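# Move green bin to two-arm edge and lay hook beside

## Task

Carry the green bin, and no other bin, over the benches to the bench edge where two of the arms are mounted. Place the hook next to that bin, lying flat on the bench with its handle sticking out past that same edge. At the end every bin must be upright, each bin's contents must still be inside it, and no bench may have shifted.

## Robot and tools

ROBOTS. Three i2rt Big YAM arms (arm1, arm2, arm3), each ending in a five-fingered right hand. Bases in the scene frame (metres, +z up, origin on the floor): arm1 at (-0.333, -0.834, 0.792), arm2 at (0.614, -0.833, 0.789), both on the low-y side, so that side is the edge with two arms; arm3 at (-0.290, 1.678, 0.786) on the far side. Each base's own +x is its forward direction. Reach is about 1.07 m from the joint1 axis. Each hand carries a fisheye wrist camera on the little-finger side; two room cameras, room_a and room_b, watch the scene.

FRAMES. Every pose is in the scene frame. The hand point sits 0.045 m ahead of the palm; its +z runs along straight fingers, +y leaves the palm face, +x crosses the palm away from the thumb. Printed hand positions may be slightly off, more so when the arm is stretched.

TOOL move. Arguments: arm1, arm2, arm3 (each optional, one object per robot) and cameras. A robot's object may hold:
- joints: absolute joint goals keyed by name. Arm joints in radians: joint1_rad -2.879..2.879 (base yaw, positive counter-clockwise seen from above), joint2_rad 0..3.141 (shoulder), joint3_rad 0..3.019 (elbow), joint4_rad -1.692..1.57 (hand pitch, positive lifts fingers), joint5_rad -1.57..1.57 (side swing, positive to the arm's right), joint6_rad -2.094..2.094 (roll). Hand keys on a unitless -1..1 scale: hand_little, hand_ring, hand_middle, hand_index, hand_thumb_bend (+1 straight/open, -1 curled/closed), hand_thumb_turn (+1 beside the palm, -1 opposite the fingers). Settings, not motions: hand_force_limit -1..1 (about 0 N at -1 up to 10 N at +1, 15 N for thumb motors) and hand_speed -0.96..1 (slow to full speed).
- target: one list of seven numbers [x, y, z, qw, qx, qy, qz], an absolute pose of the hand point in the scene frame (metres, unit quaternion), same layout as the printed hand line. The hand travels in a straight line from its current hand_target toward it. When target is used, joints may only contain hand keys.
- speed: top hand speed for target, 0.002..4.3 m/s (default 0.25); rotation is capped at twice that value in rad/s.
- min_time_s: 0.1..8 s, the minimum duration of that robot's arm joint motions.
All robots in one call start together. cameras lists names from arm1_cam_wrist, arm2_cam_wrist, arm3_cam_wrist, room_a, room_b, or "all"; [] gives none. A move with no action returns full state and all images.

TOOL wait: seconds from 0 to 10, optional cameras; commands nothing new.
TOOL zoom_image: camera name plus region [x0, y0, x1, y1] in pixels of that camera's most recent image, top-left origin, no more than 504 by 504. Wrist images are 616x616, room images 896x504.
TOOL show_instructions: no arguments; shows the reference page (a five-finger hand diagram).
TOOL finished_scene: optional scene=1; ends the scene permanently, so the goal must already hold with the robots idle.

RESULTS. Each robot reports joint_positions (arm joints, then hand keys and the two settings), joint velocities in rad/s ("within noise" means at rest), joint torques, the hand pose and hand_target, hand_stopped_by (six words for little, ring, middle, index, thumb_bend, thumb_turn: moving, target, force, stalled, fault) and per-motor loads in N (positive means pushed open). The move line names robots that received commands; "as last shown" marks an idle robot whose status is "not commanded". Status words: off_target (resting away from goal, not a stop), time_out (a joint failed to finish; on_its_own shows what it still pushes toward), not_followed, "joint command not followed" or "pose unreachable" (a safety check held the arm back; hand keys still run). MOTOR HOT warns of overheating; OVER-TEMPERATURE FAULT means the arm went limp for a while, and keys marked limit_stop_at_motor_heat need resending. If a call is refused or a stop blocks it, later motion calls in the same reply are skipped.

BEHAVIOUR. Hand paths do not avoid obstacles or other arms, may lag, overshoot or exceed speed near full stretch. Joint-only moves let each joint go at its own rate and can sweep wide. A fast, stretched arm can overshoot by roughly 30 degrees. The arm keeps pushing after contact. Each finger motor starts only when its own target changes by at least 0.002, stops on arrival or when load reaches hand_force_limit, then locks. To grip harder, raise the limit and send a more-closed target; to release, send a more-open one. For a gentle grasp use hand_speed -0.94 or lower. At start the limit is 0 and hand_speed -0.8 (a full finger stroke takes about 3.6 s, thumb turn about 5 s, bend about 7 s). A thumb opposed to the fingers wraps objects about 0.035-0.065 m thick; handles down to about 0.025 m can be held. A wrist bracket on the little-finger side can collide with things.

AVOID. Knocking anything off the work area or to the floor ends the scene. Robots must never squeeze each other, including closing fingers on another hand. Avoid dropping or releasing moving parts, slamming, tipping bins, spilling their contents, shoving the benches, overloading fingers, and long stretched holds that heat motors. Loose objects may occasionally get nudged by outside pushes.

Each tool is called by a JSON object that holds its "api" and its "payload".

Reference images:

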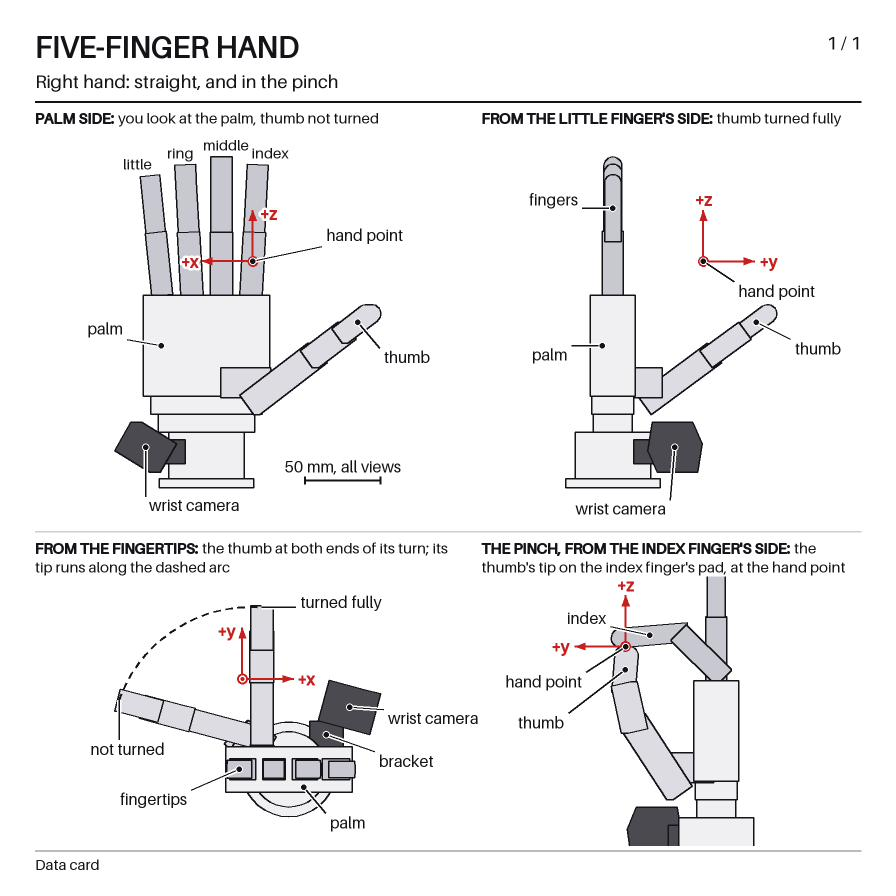

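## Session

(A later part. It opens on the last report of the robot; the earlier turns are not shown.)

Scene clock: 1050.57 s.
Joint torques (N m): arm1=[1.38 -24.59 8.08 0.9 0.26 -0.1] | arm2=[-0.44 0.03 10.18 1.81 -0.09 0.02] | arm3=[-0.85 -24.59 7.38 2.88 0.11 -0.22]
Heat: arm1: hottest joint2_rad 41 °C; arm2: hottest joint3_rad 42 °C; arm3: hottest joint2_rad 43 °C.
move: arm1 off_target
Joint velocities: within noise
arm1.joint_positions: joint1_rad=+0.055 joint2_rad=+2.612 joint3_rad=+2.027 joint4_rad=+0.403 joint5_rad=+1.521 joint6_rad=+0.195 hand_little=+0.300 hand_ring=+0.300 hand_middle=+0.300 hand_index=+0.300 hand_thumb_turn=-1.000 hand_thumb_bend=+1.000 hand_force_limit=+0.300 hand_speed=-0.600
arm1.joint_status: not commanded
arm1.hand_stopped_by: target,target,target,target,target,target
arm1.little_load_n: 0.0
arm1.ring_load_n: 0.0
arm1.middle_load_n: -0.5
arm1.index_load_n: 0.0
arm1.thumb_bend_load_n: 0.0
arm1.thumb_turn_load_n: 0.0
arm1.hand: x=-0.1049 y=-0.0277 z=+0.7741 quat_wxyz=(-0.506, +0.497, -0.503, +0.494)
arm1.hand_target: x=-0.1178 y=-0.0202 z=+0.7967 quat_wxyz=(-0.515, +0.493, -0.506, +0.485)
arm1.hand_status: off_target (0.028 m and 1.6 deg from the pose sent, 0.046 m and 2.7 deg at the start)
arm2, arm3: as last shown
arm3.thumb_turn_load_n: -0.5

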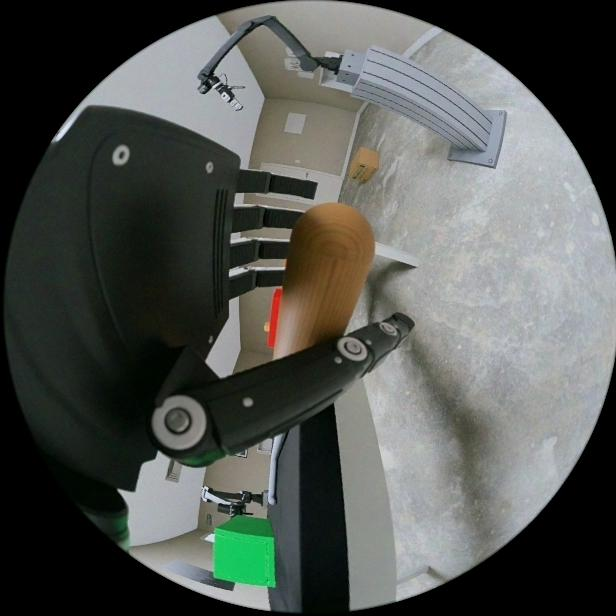

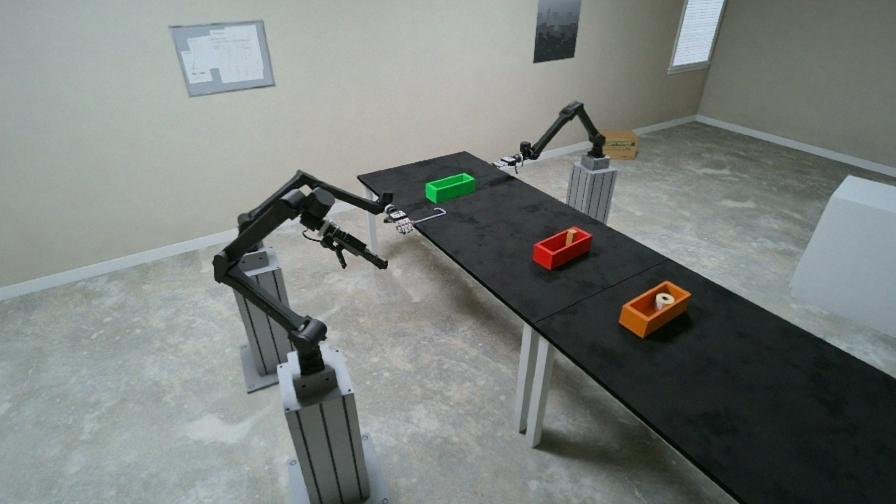

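{"api": "move", "payload": {"arm1": {"target": [-0.15, -0.02, 0.80, 0.5413, -0.5097, 0.4873, -0.459], "speed": 0.08}, "cameras": ["arm1_cam_wrist", "room_b"]}}

{"api": "zoom_image", "payload": {"camera": "arm1_cam_wrist", "region": [200, 110, 430, 380]}}

{"api": "zoom_image", "payload": {"camera": "room_b", "region": [370, 180, 450, 240]}}

Scene clock: 1059.03 s.
Joint torques (N m): arm1=[0.91 -23.65 7.88 1.84 -0.1 -0.19] | arm2=[-0.67 0.03 10.21 1.83 -0.08 0.02] | arm3=[-0.15 -24.06 7.34 2.99 0.11 -0.15]
Heat: arm1: hottest joint2_rad 41 °C; arm2: hottest joint3_rad 42 °C; arm3: hottest joint2_rad 43 °C.
move: arm1 off_target
Joint velocities: within noise
arm1.joint_positions: joint1_rad=+0.098 joint2_rad=+2.568 joint3_rad=+1.928 joint4_rad=+0.557 joint5_rad=+1.479 joint6_rad=+0.108 hand_little=+0.300 hand_ring=+0.300 hand_middle=+0.300 hand_index=+0.300 hand_thumb_turn=-1.000 hand_thumb_bend=+1.000 hand_force_limit=+0.300 hand_speed=-0.600
arm1.joint_status: not commanded
arm1.hand_stopped_by: target,target,target,target,target,target
arm1.little_load_n: -0.5
arm1.ring_load_n: 0.0
arm1.middle_load_n: 0.0
arm1.index_load_n: 0.0
arm1.thumb_bend_load_n: 0.0
arm1.thumb_turn_load_n: 0.0
arm1.hand: x=-0.1418 y=-0.0272 z=+0.7799 quat_wxyz=(-0.529, +0.515, -0.484, +0.470)
arm1.hand_target: x=-0.1498 y=-0.0203 z=+0.7998 quat_wxyz=(-0.541, +0.510, -0.487, +0.459)
arm1.hand_status: off_target (0.023 m and 2.0 deg from the pose sent, 0.052 m and 6.2 deg at the start)
arm2: as last shown
arm3.joint_positions: joint1_rad=+0.115 joint2_rad=+2.288 joint3_rad=+1.576 joint4_rad=+0.732 joint5_rad=-0.088 joint6_rad=+0.013 hand_little=+1.000 hand_ring=+1.000 hand_middle=+1.000 hand_index=+1.000 hand_thumb_turn=+1.000 hand_thumb_bend=+1.000 hand_force_limit=+0.000 hand_speed=-0.400
arm3.joint_status: not commanded
arm3.hand_stopped_by: target,target,target,target,target,target
arm3.little_load_n: 0.0
arm3.ring_load_n: 0.0
arm3.middle_load_n: 0.0
arm3.index_load_n: 0.0
arm3.thumb_bend_load_n: 0.0
arm3.thumb_turn_load_n: 0.0
arm3.hand: x=-0.3107 y=+0.7998 z=+0.8562 quat_wxyz=(-0.007, +0.000, -0.699, +0.715)
arm3.hand_target: x=-0.3179 y=+0.8001 z=+0.8598 quat_wxyz=(+0.000, +0.000, -0.693, +0.721)
arm3.hand_status: not commanded

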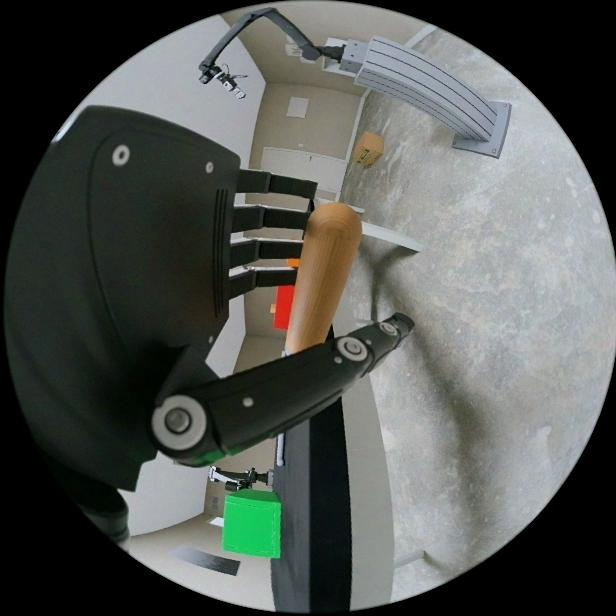

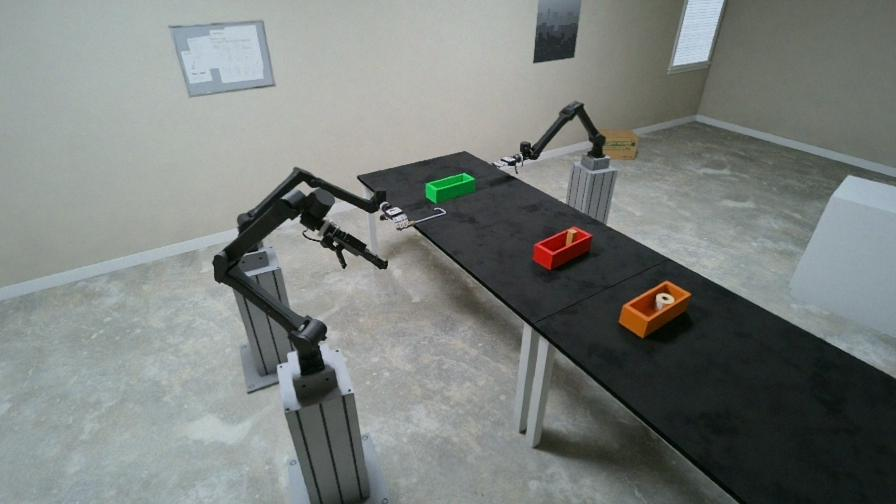

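Scaled by 1.867 from the camera's image (finer frame: 880x880).

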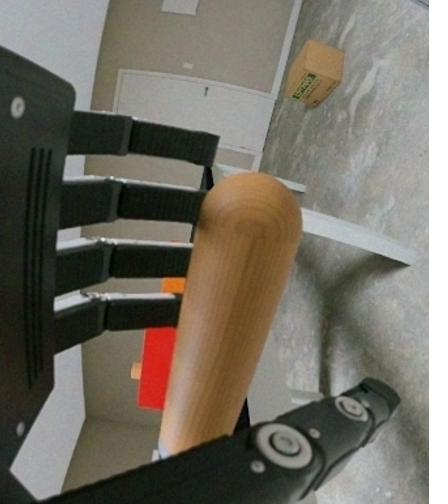

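Scaled by 6.300 from the camera's image (finer frame: 1280x720).

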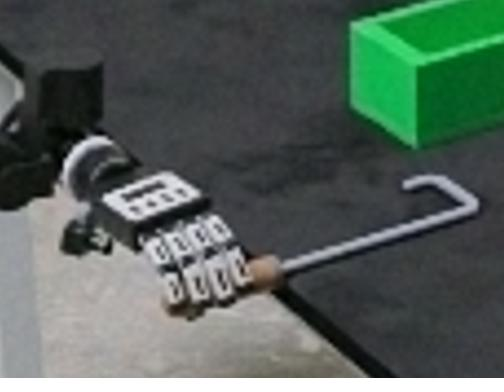

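{"api": "move", "payload": {"arm1": {"joints": {"hand_speed": -0.8, "hand_force_limit": -0.6, "hand_thumb_bend": 0.3}}}}

{"api": "move", "payload": {"arm1": {"joints": {"hand_speed": -0.9, "hand_force_limit": -0.4, "hand_ring": -0.3, "hand_middle": -0.3, "hand_index": -0.3, "hand_little": -0.3}}, "cameras": ["arm1_cam_wrist", "room_b"]}}

{"api": "zoom_image", "payload": {"camera": "arm1_cam_wrist", "region": [200, 110, 430, 380]}}

Scene clock: 1068.70 s.
Joint torques (N m): arm1=[0.79 -24.12 8.05 1.83 -0.08 -0.15] | arm2=[-0.5 -0.09 10.22 1.8 -0.09 0.01] | arm3=[-1.08 -24.35 7.3 2.91 0.11 -0.14]
Heat: arm1: hottest joint2_rad 42 °C; arm2: hottest joint3_rad 42 °C; arm3: hottest joint2_rad 43 °C.
move: arm1 done
Joint velocities: within noise
arm1.joint_positions: joint1_rad=+0.098 joint2_rad=+2.568 joint3_rad=+1.925 joint4_rad=+0.558 joint5_rad=+1.478 joint6_rad=+0.106 hand_little=+0.300 hand_ring=+0.300 hand_middle=+0.300 hand_index=+0.300 hand_thumb_turn=-1.000 hand_thumb_bend=+0.300 hand_force_limit=-0.600 hand_speed=-0.800
arm1.joint_status: all done
arm1.hand_stopped_by: target,target,target,target,target,target
arm1.little_load_n: 0.0
arm1.ring_load_n: 0.0
arm1.middle_load_n: 0.0
arm1.index_load_n: 0.0
arm1.thumb_bend_load_n: 0.5
arm1.thumb_turn_load_n: 0.0
arm1.hand: x=-0.1418 y=-0.0279 z=+0.7787 quat_wxyz=(-0.528, +0.516, -0.483, +0.471)
arm1.hand_target: x=-0.1498 y=-0.0203 z=+0.7999 quat_wxyz=(-0.541, +0.510, -0.487, +0.459)
arm1.hand_status: not commanded
arm2, arm3: as last shown
arm3.ring_load_n: -0.5
pictures: none

Scene clock: 1071.03 s.
Joint torques (N m): arm1=[1.08 -23.59 8.02 1.72 -0.05 -0.16] | arm2=[-0.62 0.21 10.17 1.84 -0.09 0.02] | arm3=[-0.67 -24.35 7.34 2.85 0.13 -0.14]
Heat: arm1: hottest joint2_rad 42 °C; arm2: hottest joint3_rad 42 °C; arm3: hottest joint2_rad 43 °C.
move: arm1 off_target
Joint velocities: within noise
arm1.joint_positions: joint1_rad=+0.099 joint2_rad=+2.568 joint3_rad=+1.925 joint4_rad=+0.560 joint5_rad=+1.478 joint6_rad=+0.103 hand_little=-0.118 hand_ring=+0.041 hand_middle=+0.069 hand_index=+0.088 hand_thumb_turn=-1.000 hand_thumb_bend=+0.301 hand_force_limit=-0.400 hand_speed=-0.900
arm1.joint_status: hand_little off_target (ended at -0.118, target -0.300); hand_ring off_target (ended at +0.041, target -0.300); hand_middle off_target (ended at +0.069, target -0.300); hand_index off_target (ended at +0.088, target -0.300); the others done
arm1.hand_stopped_by: force,force,force,force,target,target
arm1.little_load_n: 3.0
arm1.ring_load_n: 1.5
arm1.middle_load_n: 1.0
arm1.index_load_n: 1.5
arm1.thumb_bend_load_n: 6.5
arm1.thumb_turn_load_n: 2.0
arm1.hand: x=-0.1421 y=-0.0279 z=+0.7788 quat_wxyz=(-0.528, +0.517, -0.482, +0.471)
arm1.hand_target: x=-0.1501 y=-0.0202 z=+0.7999 quat_wxyz=(-0.541, +0.510, -0.487, +0.458)
arm1.hand_status: not commanded
arm2, arm3: as last shown
arm2.middle_load_n: -0.5
arm3.ring_load_n: 0.0

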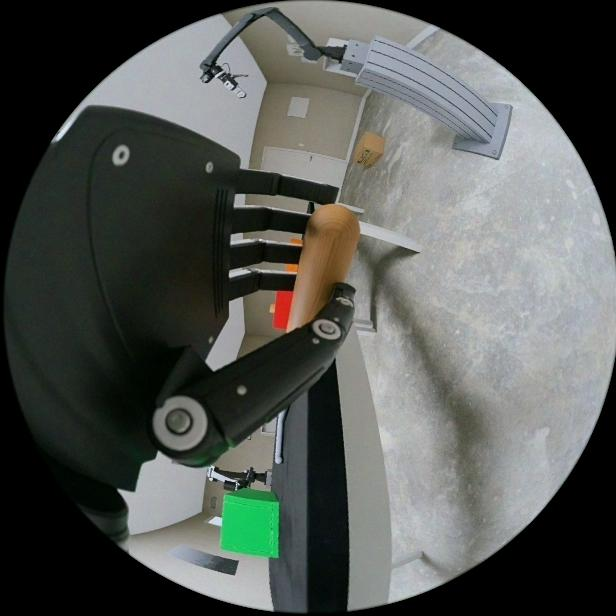

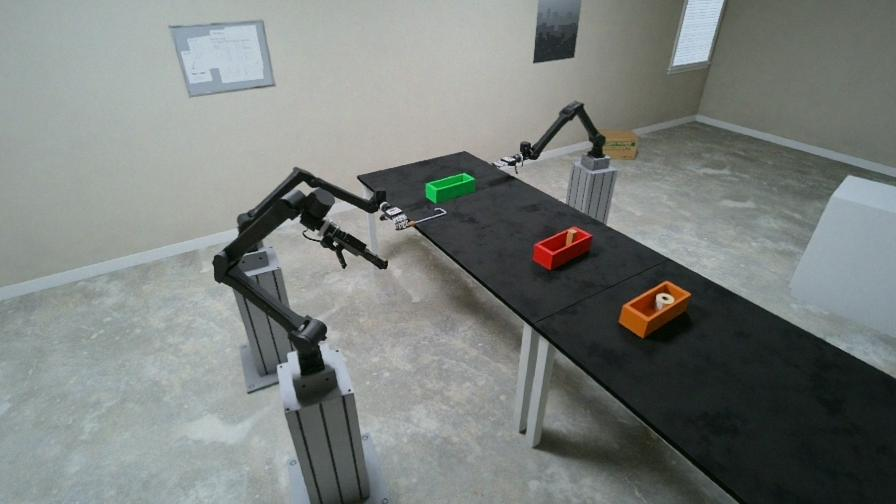

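Scaled by 1.867 from the camera's image (finer frame: 880x880).

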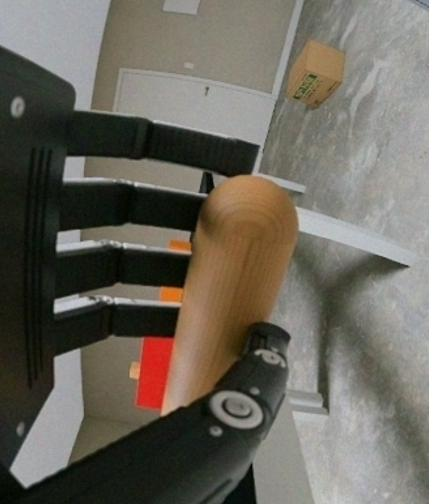

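{"api": "move", "payload": {"arm1": {"joints": {"hand_speed": -0.92, "hand_force_limit": 0.1, "hand_ring": -0.4, "hand_middle": -0.4, "hand_index": -0.4, "hand_little": -0.5, "hand_thumb_bend": -0.1}}, "cameras": ["arm1_cam_wrist", "room_b"]}}

{"api": "zoom_image", "payload": {"camera": "arm1_cam_wrist", "region": [200, 110, 430, 380]}}

Scene clock: 1077.13 s.
Joint torques (N m): arm1=[0.32 -24.35 8.02 1.66 -0.08 -0.15] | arm2=[-0.56 0.09 10.21 1.78 -0.1 0.02] | arm3=[-0.56 -24.94 7.25 2.85 0.1 -0.17]
Heat: arm1: hottest joint2_rad 43 °C; arm2: hottest joint3_rad 42 °C; arm3: hottest joint2_rad 43 °C.
move: arm1 off_target
Joint velocities: within noise
arm1.joint_positions: joint1_rad=+0.099 joint2_rad=+2.568 joint3_rad=+1.925 joint4_rad=+0.562 joint5_rad=+1.478 joint6_rad=+0.103 hand_little=-0.236 hand_ring=-0.039 hand_middle=+0.011 hand_index=+0.038 hand_thumb_turn=-1.000 hand_thumb_bend=+0.299 hand_force_limit=+0.100 hand_speed=-0.920
arm1.joint_status: hand_little off_target (ended at -0.236, target -0.500); hand_ring off_target (ended at -0.039, target -0.400); hand_middle off_target (ended at +0.011, target -0.400); hand_index off_target (ended at +0.038, target -0.400); hand_thumb_bend off_target (ended at +0.299, target -0.100); the others done
arm1.hand_stopped_by: force,force,force,force,force,target
arm1.little_load_n: 5.5
arm1.ring_load_n: 4.5
arm1.middle_load_n: 3.5
arm1.index_load_n: 4.0
arm1.thumb_bend_load_n: 18.0
arm1.thumb_turn_load_n: 5.5
arm1.hand: x=-0.1424 y=-0.0277 z=+0.7791 quat_wxyz=(-0.529, +0.516, -0.482, +0.470)
arm1.hand_target: x=-0.1501 y=-0.0202 z=+0.7999 quat_wxyz=(-0.541, +0.510, -0.487, +0.458)
arm1.hand_status: not commanded
arm2.joint_positions: joint1_rad=-0.703 joint2_rad=+0.620 joint3_rad=+1.332 joint4_rad=-1.334 joint5_rad=-0.165 joint6_rad=-0.984 hand_little=+1.000 hand_ring=+1.000 hand_middle=+1.000 hand_index=+1.000 hand_thumb_turn=+1.000 hand_thumb_bend=+1.000 hand_force_limit=+0.000 hand_speed=-0.800
arm2.joint_status: not commanded
arm2.hand_stopped_by: target,target,target,target,target,target
arm2.little_load_n: 0.0
arm2.ring_load_n: 0.0
arm2.middle_load_n: -0.5
arm2.index_load_n: 0.0
arm2.thumb_bend_load_n: 0.0
arm2.thumb_turn_load_n: 0.0
arm2.hand: x=+0.7903 y=-0.6836 z=+1.2366 quat_wxyz=(-0.328, +0.885, +0.088, +0.319)
arm2.hand_target: x=+0.7900 y=-0.6839 z=+1.2437 quat_wxyz=(-0.332, +0.881, +0.089, +0.325)
arm2.hand_status: not commanded
arm3: as last shown
arm3.index_load_n: -0.5

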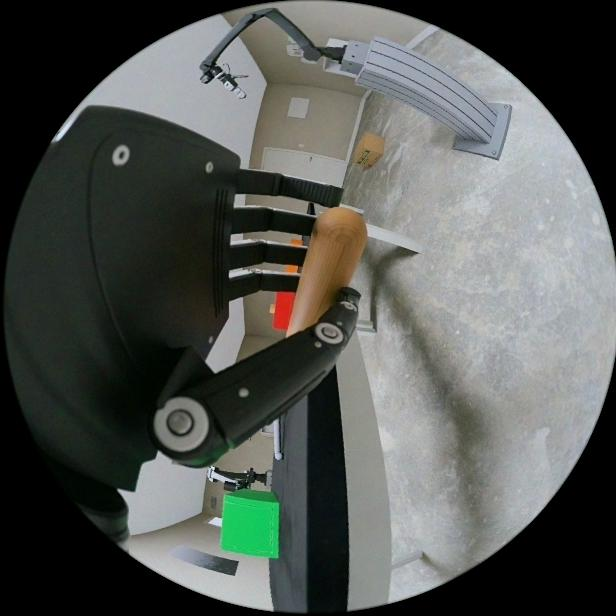

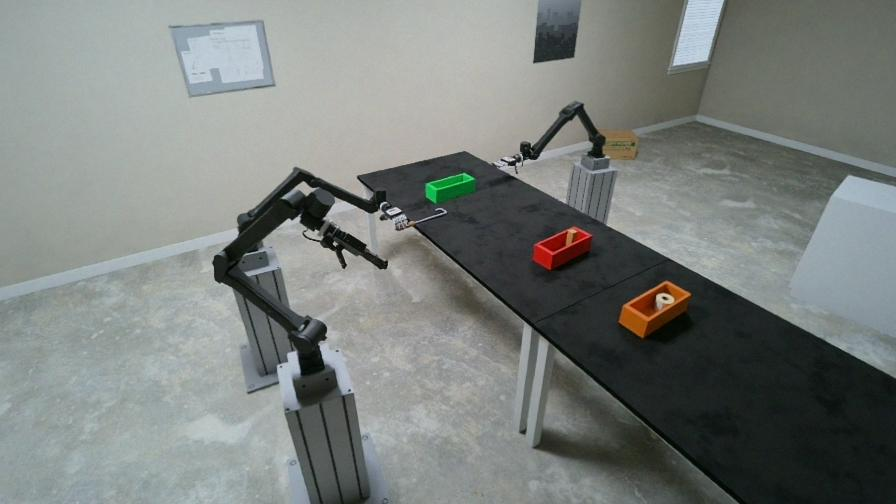

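Scaled by 1.867 from the camera's image (finer frame: 880x880).

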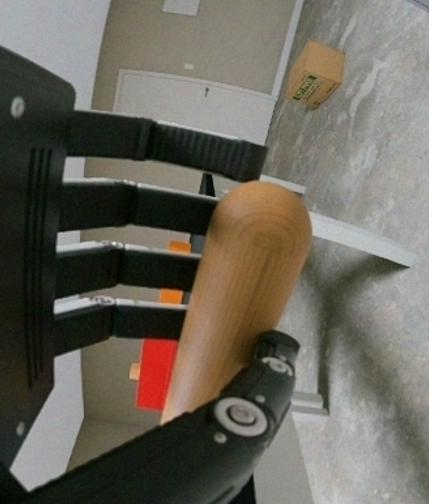

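{"api": "move", "payload": {"arm1": {"joints": {"hand_speed": -0.85, "hand_little": 0.3}}}}

{"api": "move", "payload": {"arm1": {"target": [-0.15, -0.025, 0.865, 0.565, -0.485, 0.507, -0.437], "speed": 0.06}, "cameras": ["arm1_cam_wrist", "room_b", "room_a"]}}

{"api": "zoom_image", "payload": {"camera": "arm1_cam_wrist", "region": [200, 110, 430, 380]}}

{"api": "zoom_image", "payload": {"camera": "room_b", "region": [370, 180, 450, 240]}}

Scene clock: 1082.97 s.
Joint torques (N m): arm1=[0.85 -24.59 8.13 1.63 -0.08 -0.15] | arm2=[-0.32 0.03 10.22 1.77 -0.09 0.02] | arm3=[-0.67 -24.53 7.34 2.8 0.08 -0.13]
Heat: arm1: hottest joint2_rad 43 °C; arm2: hottest joint3_rad 42 °C; arm3: hottest joint2_rad 43 °C.
move: arm1 done
Joint velocities: within noise
arm1.joint_positions: joint1_rad=+0.099 joint2_rad=+2.568 joint3_rad=+1.925 joint4_rad=+0.562 joint5_rad=+1.478 joint6_rad=+0.103 hand_little=+0.300 hand_ring=-0.039 hand_middle=+0.011 hand_index=+0.038 hand_thumb_turn=-1.000 hand_thumb_bend=+0.299 hand_force_limit=+0.100 hand_speed=-0.850
arm1.joint_status: all done
arm1.hand_stopped_by: target,force,force,force,force,target
arm1.little_load_n: 0.0
arm1.ring_load_n: 5.5
arm1.middle_load_n: 5.0
arm1.index_load_n: 5.0
arm1.thumb_bend_load_n: 16.5
arm1.thumb_turn_load_n: 4.5
arm1.hand: x=-0.1424 y=-0.0277 z=+0.7790 quat_wxyz=(-0.529, +0.516, -0.482, +0.470)
arm1.hand_target: x=-0.1500 y=-0.0202 z=+0.7999 quat_wxyz=(-0.541, +0.510, -0.487, +0.458)
arm1.hand_status: not commanded
arm2, arm3: as last shown
arm2.middle_load_n: 0.0
arm3.thumb_turn_load_n: -0.5
pictures: none

Scene clock: 1084.90 s.
Joint torques (N m): arm1=[0.67 -26.29 8.81 2.15 -0.05 -0.06] | arm2=[-0.44 -0.09 10.19 1.77 -0.08 0.02] | arm3=[-0.26 -24.18 7.17 2.78 0.14 -0.18]
Heat: arm1: hottest joint2_rad 43 °C; arm2: hottest joint3_rad 42 °C; arm3: hottest joint2_rad 43 °C.
move: arm1 off_target
Joint velocities: within noise
arm1.joint_positions: joint1_rad=+0.099 joint2_rad=+2.482 joint3_rad=+1.846 joint4_rad=+0.620 joint5_rad=+1.475 joint6_rad=+0.075 hand_little=+0.300 hand_ring=-0.039 hand_middle=+0.011 hand_index=+0.038 hand_thumb_turn=-1.000 hand_thumb_bend=+0.299 hand_force_limit=+0.100 hand_speed=-0.850
arm1.joint_status: not commanded
arm1.hand_stopped_by: target,force,force,force,force,target
arm1.little_load_n: 0.0
arm1.ring_load_n: 6.0
arm1.middle_load_n: 5.5
arm1.index_load_n: 2.5
arm1.thumb_bend_load_n: 17.5
arm1.thumb_turn_load_n: 2.0
arm1.hand: x=-0.1428 y=-0.0373 z=+0.8180 quat_wxyz=(-0.540, +0.507, -0.489, +0.461)
arm1.hand_target: x=-0.1500 y=-0.0262 z=+0.8646 quat_wxyz=(-0.564, +0.485, -0.507, +0.436)
arm1.hand_status: off_target (0.049 m and 5.1 deg from the pose sent, 0.086 m and 7.3 deg at the start)
arm2, arm3: as last shown
pictures: arm1_cam_wrist, room_a, room_b

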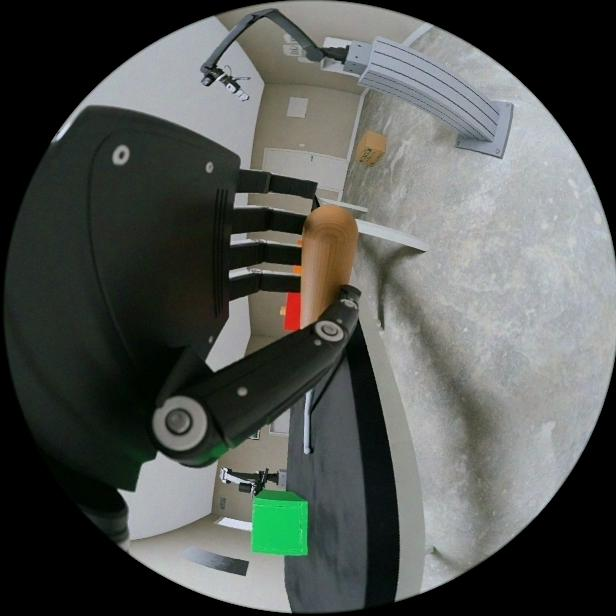

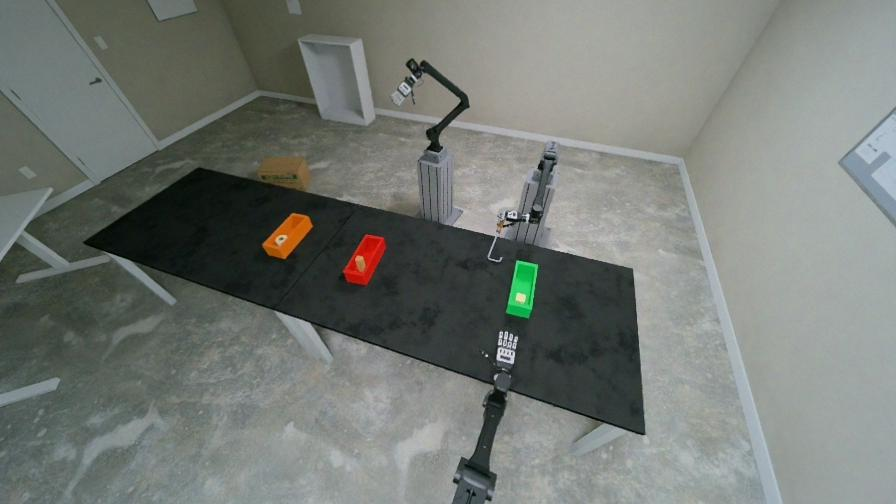

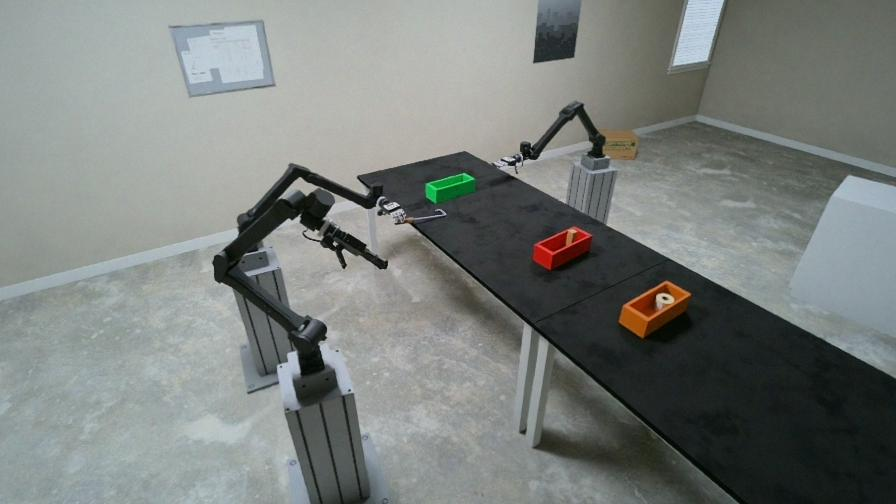

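Scaled by 1.867 from the camera's image (finer frame: 880x880).

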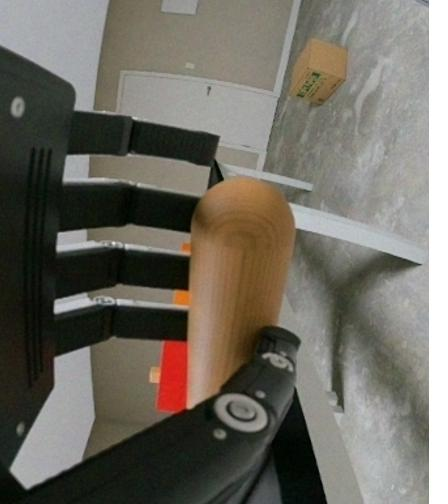

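Scaled by 6.300 from the camera's image (finer frame: 1280x720).

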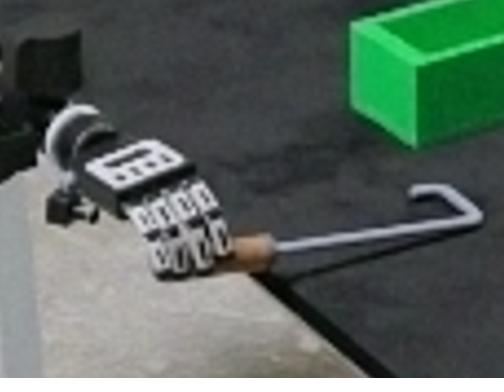

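{"api": "move", "payload": {"arm1": {"target": [-0.148, -0.014, 0.80, 0.5413, -0.5097, 0.4873, -0.459], "speed": 0.06}}}

{"api": "move", "payload": {"arm1": {"joints": {"hand_speed": -0.7, "hand_ring": 0.1, "hand_middle": 0.1, "hand_index": 0.1, "hand_little": 0.1, "hand_thumb_bend": 0.9}}, "cameras": ["arm1_cam_wrist", "room_b", "room_a"]}}

{"api": "zoom_image", "payload": {"camera": "room_a", "region": [460, 180, 560, 280]}}

{"api": "zoom_image", "payload": {"camera": "arm1_cam_wrist", "region": [200, 110, 430, 380]}}

Scene clock: 1142.70 s.
Joint torques (N m): arm1=[0.56 -22.48 11.28 0.91 -0.11 -0.11] | arm2=[-0.5 0.03 10.18 1.76 -0.1 0.01] | arm3=[-0.79 -24.7 7.31 2.96 0.09 -0.12]
Heat: arm1: hottest joint2_rad 40 °C; arm2: hottest joint3_rad 42 °C; arm3: hottest joint2_rad 43 °C.
move: arm1 off_target
Joint velocities: within noise
arm1.joint_positions: joint1_rad=+0.099 joint2_rad=+2.562 joint3_rad=+1.915 joint4_rad=+0.593 joint5_rad=+1.476 joint6_rad=+0.075 hand_little=+0.300 hand_ring=-0.039 hand_middle=+0.011 hand_index=+0.038 hand_thumb_turn=-1.000 hand_thumb_bend=+0.299 hand_force_limit=+0.100 hand_speed=-0.850
arm1.joint_status: not commanded
arm1.hand_stopped_by: target,force,force,force,force,target
arm1.little_load_n: 0.0
arm1.ring_load_n: 5.0
arm1.middle_load_n: 5.0
arm1.index_load_n: 5.0
arm1.thumb_bend_load_n: 17.0
arm1.thumb_turn_load_n: 4.0
arm1.hand: x=-0.1424 y=-0.0291 z=+0.7823 quat_wxyz=(-0.530, +0.517, -0.481, +0.471)
arm1.hand_target: x=-0.1483 y=-0.0151 z=+0.8002 quat_wxyz=(-0.541, +0.509, -0.487, +0.459)
arm1.hand_status: off_target (0.024 m and 2.2 deg from the pose sent, 0.030 m and 0.5 deg at the start)
arm2, arm3: as last shown
arm3.index_load_n: 0.0
pictures: none

Scene clock: 1144.60 s.
Joint torques (N m): arm1=[0.79 -22.07 10.85 0.94 -0.11 -0.07] | arm2=[-0.67 0.15 10.14 1.83 -0.08 0.02] | arm3=[-0.44 -24.64 7.35 2.91 0.11 -0.17]
Heat: arm1: hottest joint2_rad 40 °C; arm2: hottest joint3_rad 42 °C; arm3: hottest joint2_rad 43 °C.
move: arm1 done
Joint velocities: within noise
arm1.joint_positions: joint1_rad=+0.099 joint2_rad=+2.564 joint3_rad=+1.919 joint4_rad=+0.590 joint5_rad=+1.476 joint6_rad=+0.075 hand_little=+0.100 hand_ring=+0.100 hand_middle=+0.100 hand_index=+0.100 hand_thumb_turn=-1.000 hand_thumb_bend=+0.900 hand_force_limit=+0.100 hand_speed=-0.700
arm1.joint_status: all done
arm1.hand_stopped_by: target,target,target,target,target,target
arm1.little_load_n: 0.0
arm1.ring_load_n: 0.0
arm1.middle_load_n: 0.0
arm1.index_load_n: 0.0
arm1.thumb_bend_load_n: 0.0
arm1.thumb_turn_load_n: 0.0
arm1.hand: x=-0.1424 y=-0.0284 z=+0.7817 quat_wxyz=(-0.529, +0.517, -0.481, +0.471)
arm1.hand_target: x=-0.1483 y=-0.0152 z=+0.8002 quat_wxyz=(-0.541, +0.509, -0.487, +0.459)
arm1.hand_status: not commanded
arm2, arm3: as last shown
arm3.thumb_turn_load_n: 0.0
pictures: arm1_cam_wrist, room_a, room_b

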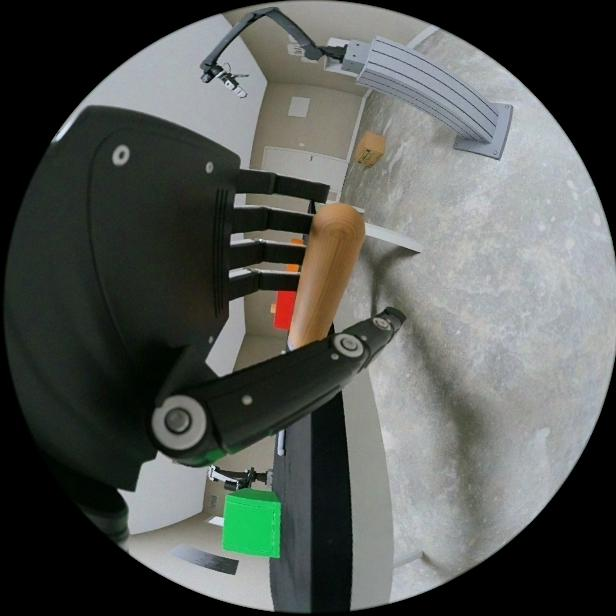

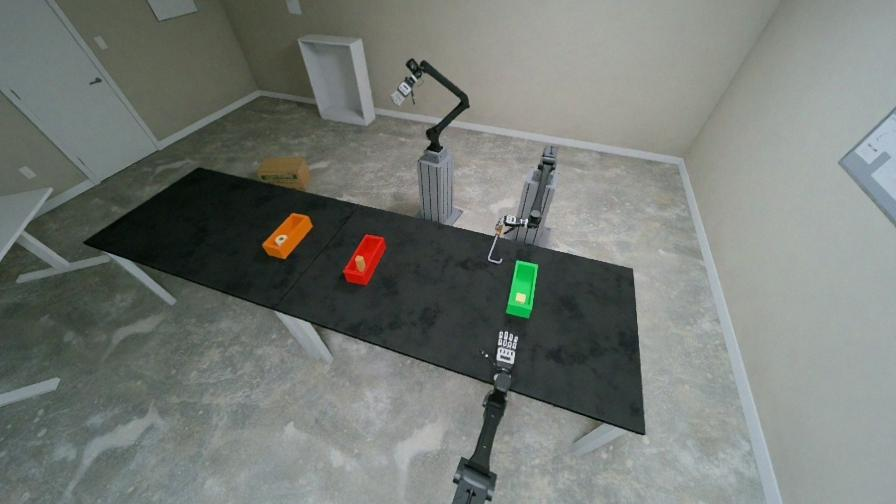

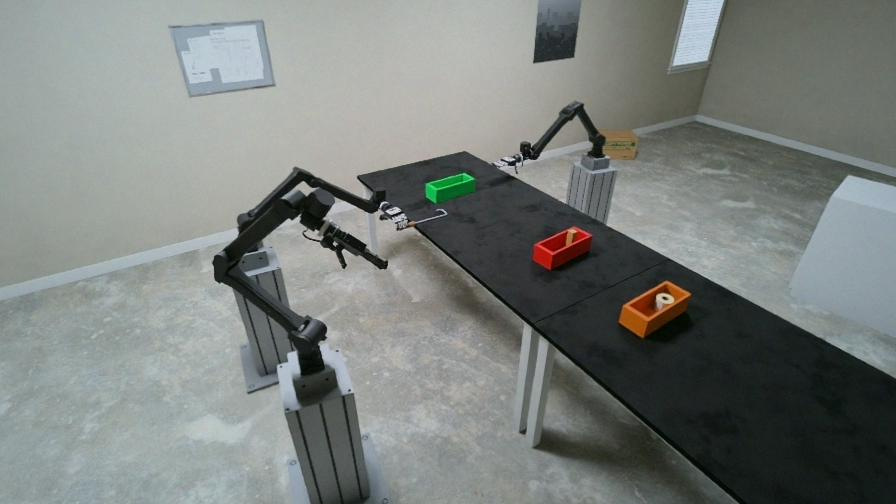

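Scaled by 5.040 from the camera's image (finer frame: 1280x720).

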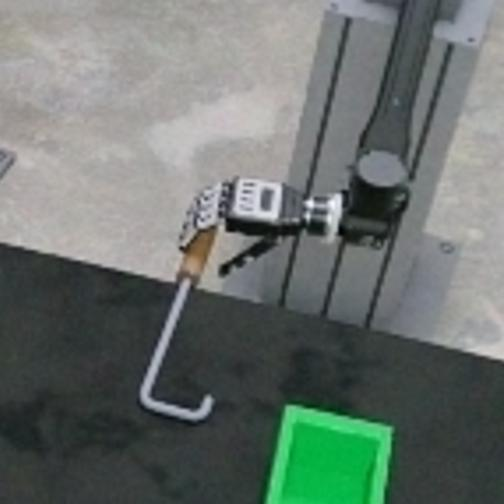

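Scaled by 1.867 from the camera's image (finer frame: 880x880).

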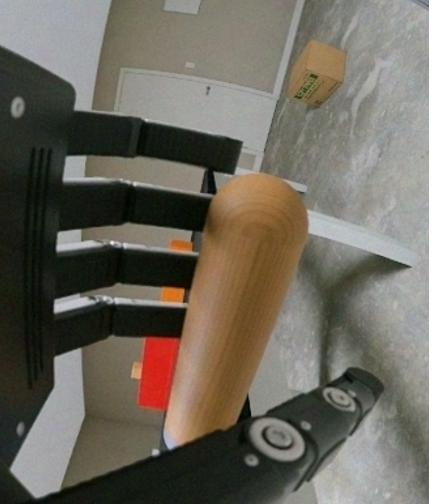

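{"api": "move", "payload": {"arm1": {"target": [-0.2, -0.012, 0.79, 0.56, -0.527, 0.466, -0.439], "speed": 0.06, "joints": {"hand_ring": -0.1, "hand_middle": -0.1, "hand_index": -0.1, "hand_little": -0.1}}, "cameras": ["arm1_cam_wrist", "room_b", "room_a"]}}

{"api": "zoom_image", "payload": {"camera": "room_a", "region": [460, 180, 560, 280]}}

{"api": "zoom_image", "payload": {"camera": "arm1_cam_wrist", "region": [200, 110, 430, 380]}}

Scene clock: 1156.00 s.
Joint torques (N m): arm1=[1.61 -22.77 8.05 1.95 -0.22 -0.17] | arm2=[-0.62 0.09 10.21 1.81 -0.09 0.02] | arm3=[-0.73 -24.82 7.2 2.86 0.09 -0.15]
Heat: arm1: hottest joint2_rad 41 °C; arm2: hottest joint3_rad 42 °C; arm3: hottest joint2_rad 43 °C.
move: arm1 off_target
Joint velocities: within noise
arm1.joint_positions: joint1_rad=+0.153 joint2_rad=+2.564 joint3_rad=+1.907 joint4_rad=+0.641 joint5_rad=+1.464 joint6_rad=+0.054 hand_little=-0.100 hand_ring=-0.100 hand_middle=-0.100 hand_index=-0.100 hand_thumb_turn=-1.000 hand_thumb_bend=+0.900 hand_force_limit=+0.100 hand_speed=-0.700
arm1.joint_status: all done
arm1.hand_stopped_by: target,target,target,target,target,target
arm1.little_load_n: -0.5
arm1.ring_load_n: 0.0
arm1.middle_load_n: 0.0
arm1.index_load_n: 0.5
arm1.thumb_bend_load_n: 0.0
arm1.thumb_turn_load_n: 0.0
arm1.hand: x=-0.1863 y=-0.0185 z=+0.7821 quat_wxyz=(-0.550, +0.527, -0.467, +0.449)
arm1.hand_target: x=-0.1999 y=-0.0123 z=+0.7899 quat_wxyz=(-0.559, +0.527, -0.466, +0.439)
arm1.hand_status: off_target (0.017 m and 1.7 deg from the pose sent, 0.060 m and 5.4 deg at the start)
arm2: as last shown
arm3.joint_positions: joint1_rad=+0.115 joint2_rad=+2.288 joint3_rad=+1.576 joint4_rad=+0.732 joint5_rad=-0.088 joint6_rad=+0.013 hand_little=+1.000 hand_ring=+1.000 hand_middle=+1.000 hand_index=+1.000 hand_thumb_turn=+1.000 hand_thumb_bend=+1.000 hand_force_limit=+0.000 hand_speed=-0.400
arm3.joint_status: not commanded
arm3.hand_stopped_by: target,target,target,target,target,target
arm3.little_load_n: 0.0
arm3.ring_load_n: 0.0
arm3.middle_load_n: 0.0
arm3.index_load_n: -0.5
arm3.thumb_bend_load_n: 0.0
arm3.thumb_turn_load_n: -0.5
arm3.hand: x=-0.3107 y=+0.7998 z=+0.8562 quat_wxyz=(-0.007, +0.000, -0.699, +0.715)
arm3.hand_target: x=-0.3179 y=+0.8001 z=+0.8598 quat_wxyz=(+0.000, +0.000, -0.693, +0.721)
arm3.hand_status: not commanded
pictures: arm1_cam_wrist, room_a, room_b

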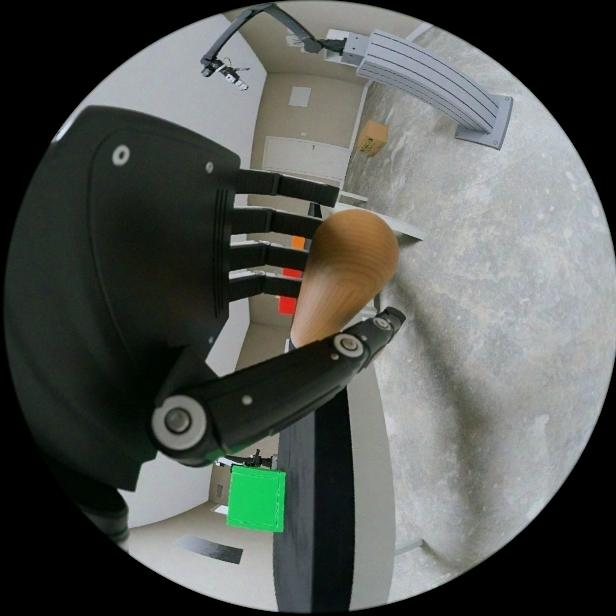

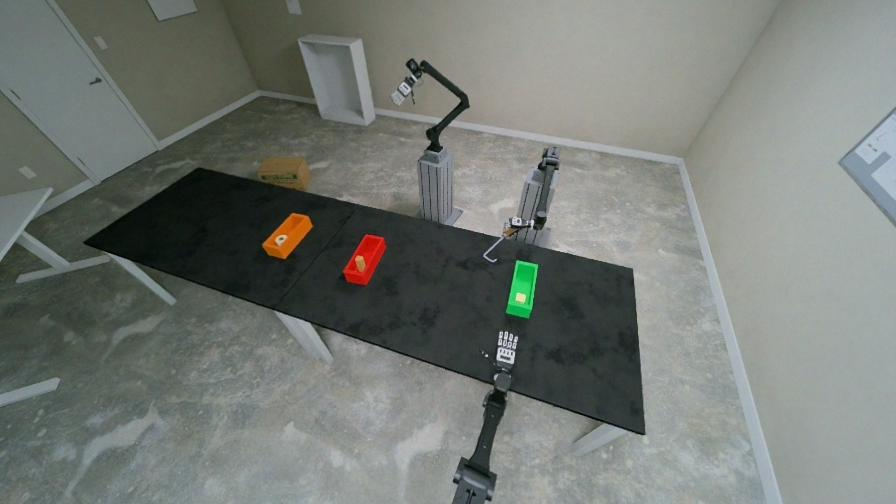

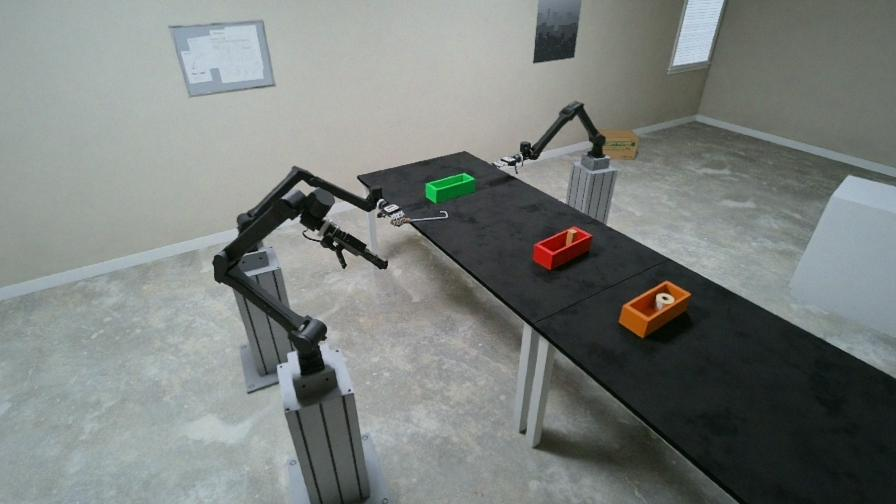

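Scaled by 5.040 from the camera's image (finer frame: 1280x720).

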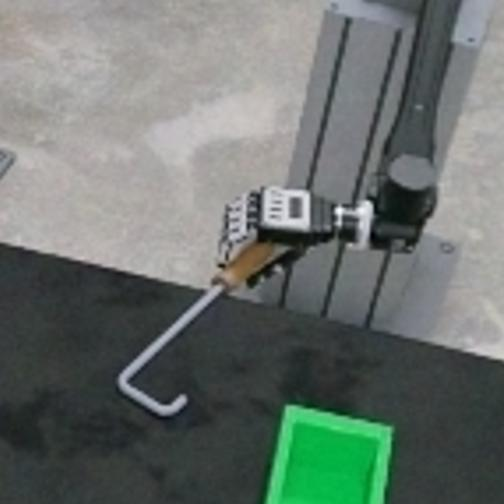

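Scaled by 1.867 from the camera's image (finer frame: 880x880).

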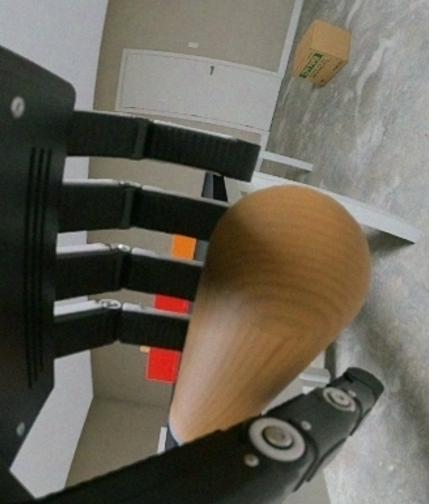

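{"api": "move", "payload": {"arm1": {"target": [-0.245, -0.008, 0.79, 0.56, -0.527, 0.466, -0.439], "speed": 0.06}, "cameras": ["arm1_cam_wrist", "room_b", "room_a"]}}

{"api": "zoom_image", "payload": {"camera": "room_a", "region": [460, 180, 560, 280]}}

{"api": "zoom_image", "payload": {"camera": "room_b", "region": [370, 170, 470, 245]}}

Scene clock: 1167.80 s.
Joint torques (N m): arm1=[1.9 -21.07 10.97 0.87 -0.15 -0.18] | arm2=[-0.56 -0.03 10.18 1.8 -0.09 0.02] | arm3=[-0.79 -24.47 7.27 2.92 0.09 -0.17]
Heat: arm1: hottest joint2_rad 42 °C; arm2: hottest joint3_rad 42 °C; arm3: hottest joint2_rad 43 °C.
move: arm1 off_target
Joint velocities: within noise
arm1.joint_positions: joint1_rad=+0.207 joint2_rad=+2.568 joint3_rad=+1.913 joint4_rad=+0.641 joint5_rad=+1.520 joint6_rad=+0.051 hand_little=-0.100 hand_ring=-0.100 hand_middle=-0.100 hand_index=-0.100 hand_thumb_turn=-1.000 hand_thumb_bend=+0.900 hand_force_limit=+0.100 hand_speed=-0.700
arm1.joint_status: not commanded
arm1.hand_stopped_by: target,target,target,target,target,target
arm1.little_load_n: 0.0
arm1.ring_load_n: 0.0
arm1.middle_load_n: 0.0
arm1.index_load_n: 2.0
arm1.thumb_bend_load_n: 1.0
arm1.thumb_turn_load_n: 1.0
arm1.hand: x=-0.2269 y=-0.0211 z=+0.7815 quat_wxyz=(-0.549, +0.526, -0.468, +0.450)
arm1.hand_target: x=-0.2451 y=-0.0091 z=+0.7902 quat_wxyz=(-0.559, +0.527, -0.466, +0.438)
arm1.hand_status: off_target (0.024 m and 1.8 deg from the pose sent, 0.060 m and 1.7 deg at the start)
arm2, arm3: as last shown
arm3.thumb_turn_load_n: 0.0
pictures: arm1_cam_wrist, room_a, room_b

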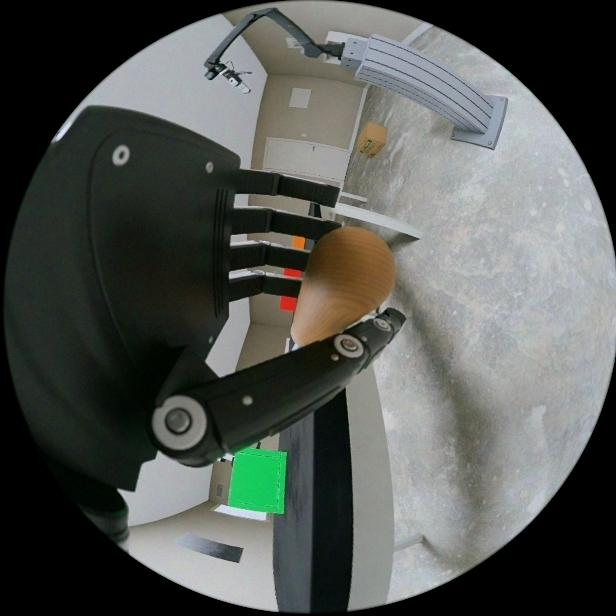

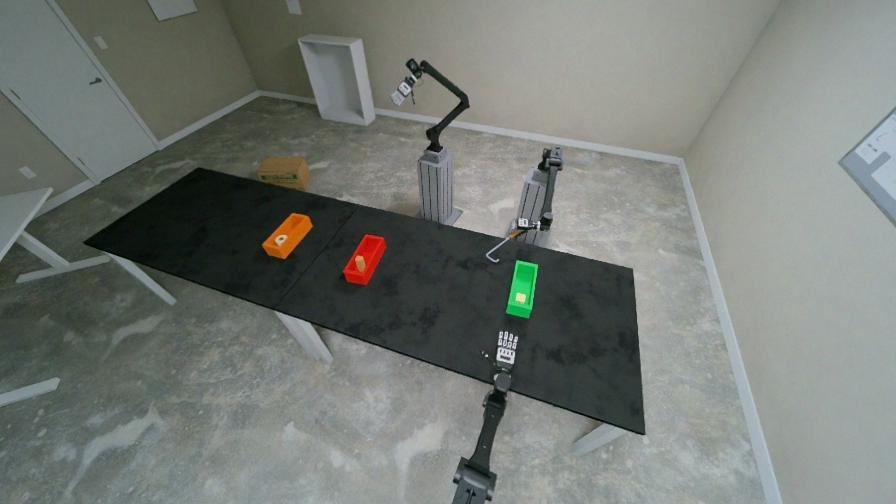

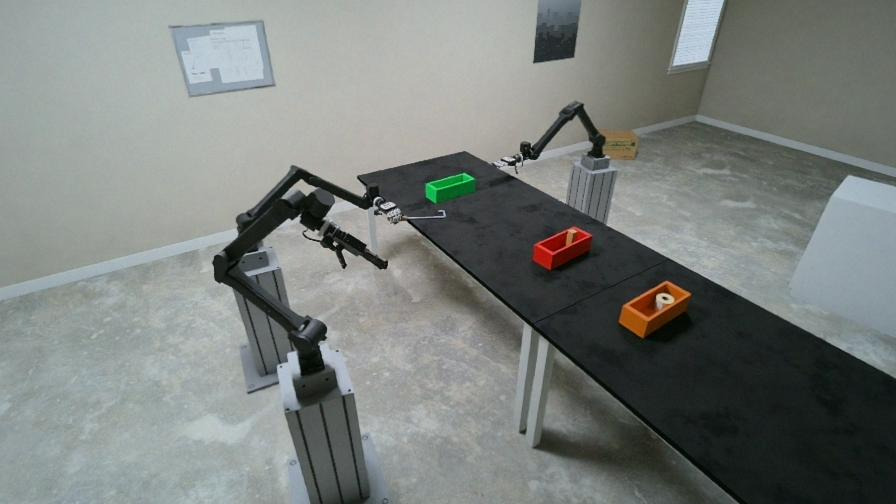

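Scaled by 5.040 from the camera's image (finer frame: 1280x720).

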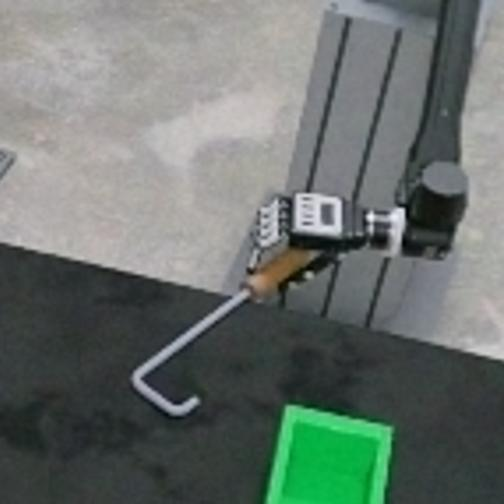

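Scaled by 5.040 from the camera's image (finer frame: 1280x720).

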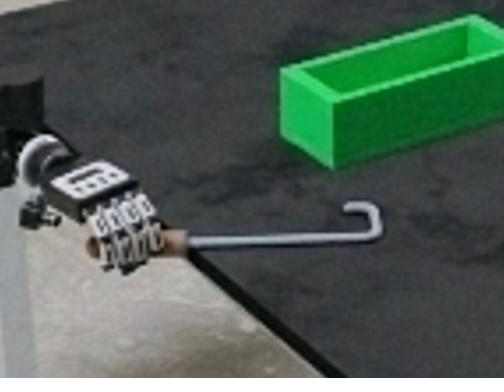

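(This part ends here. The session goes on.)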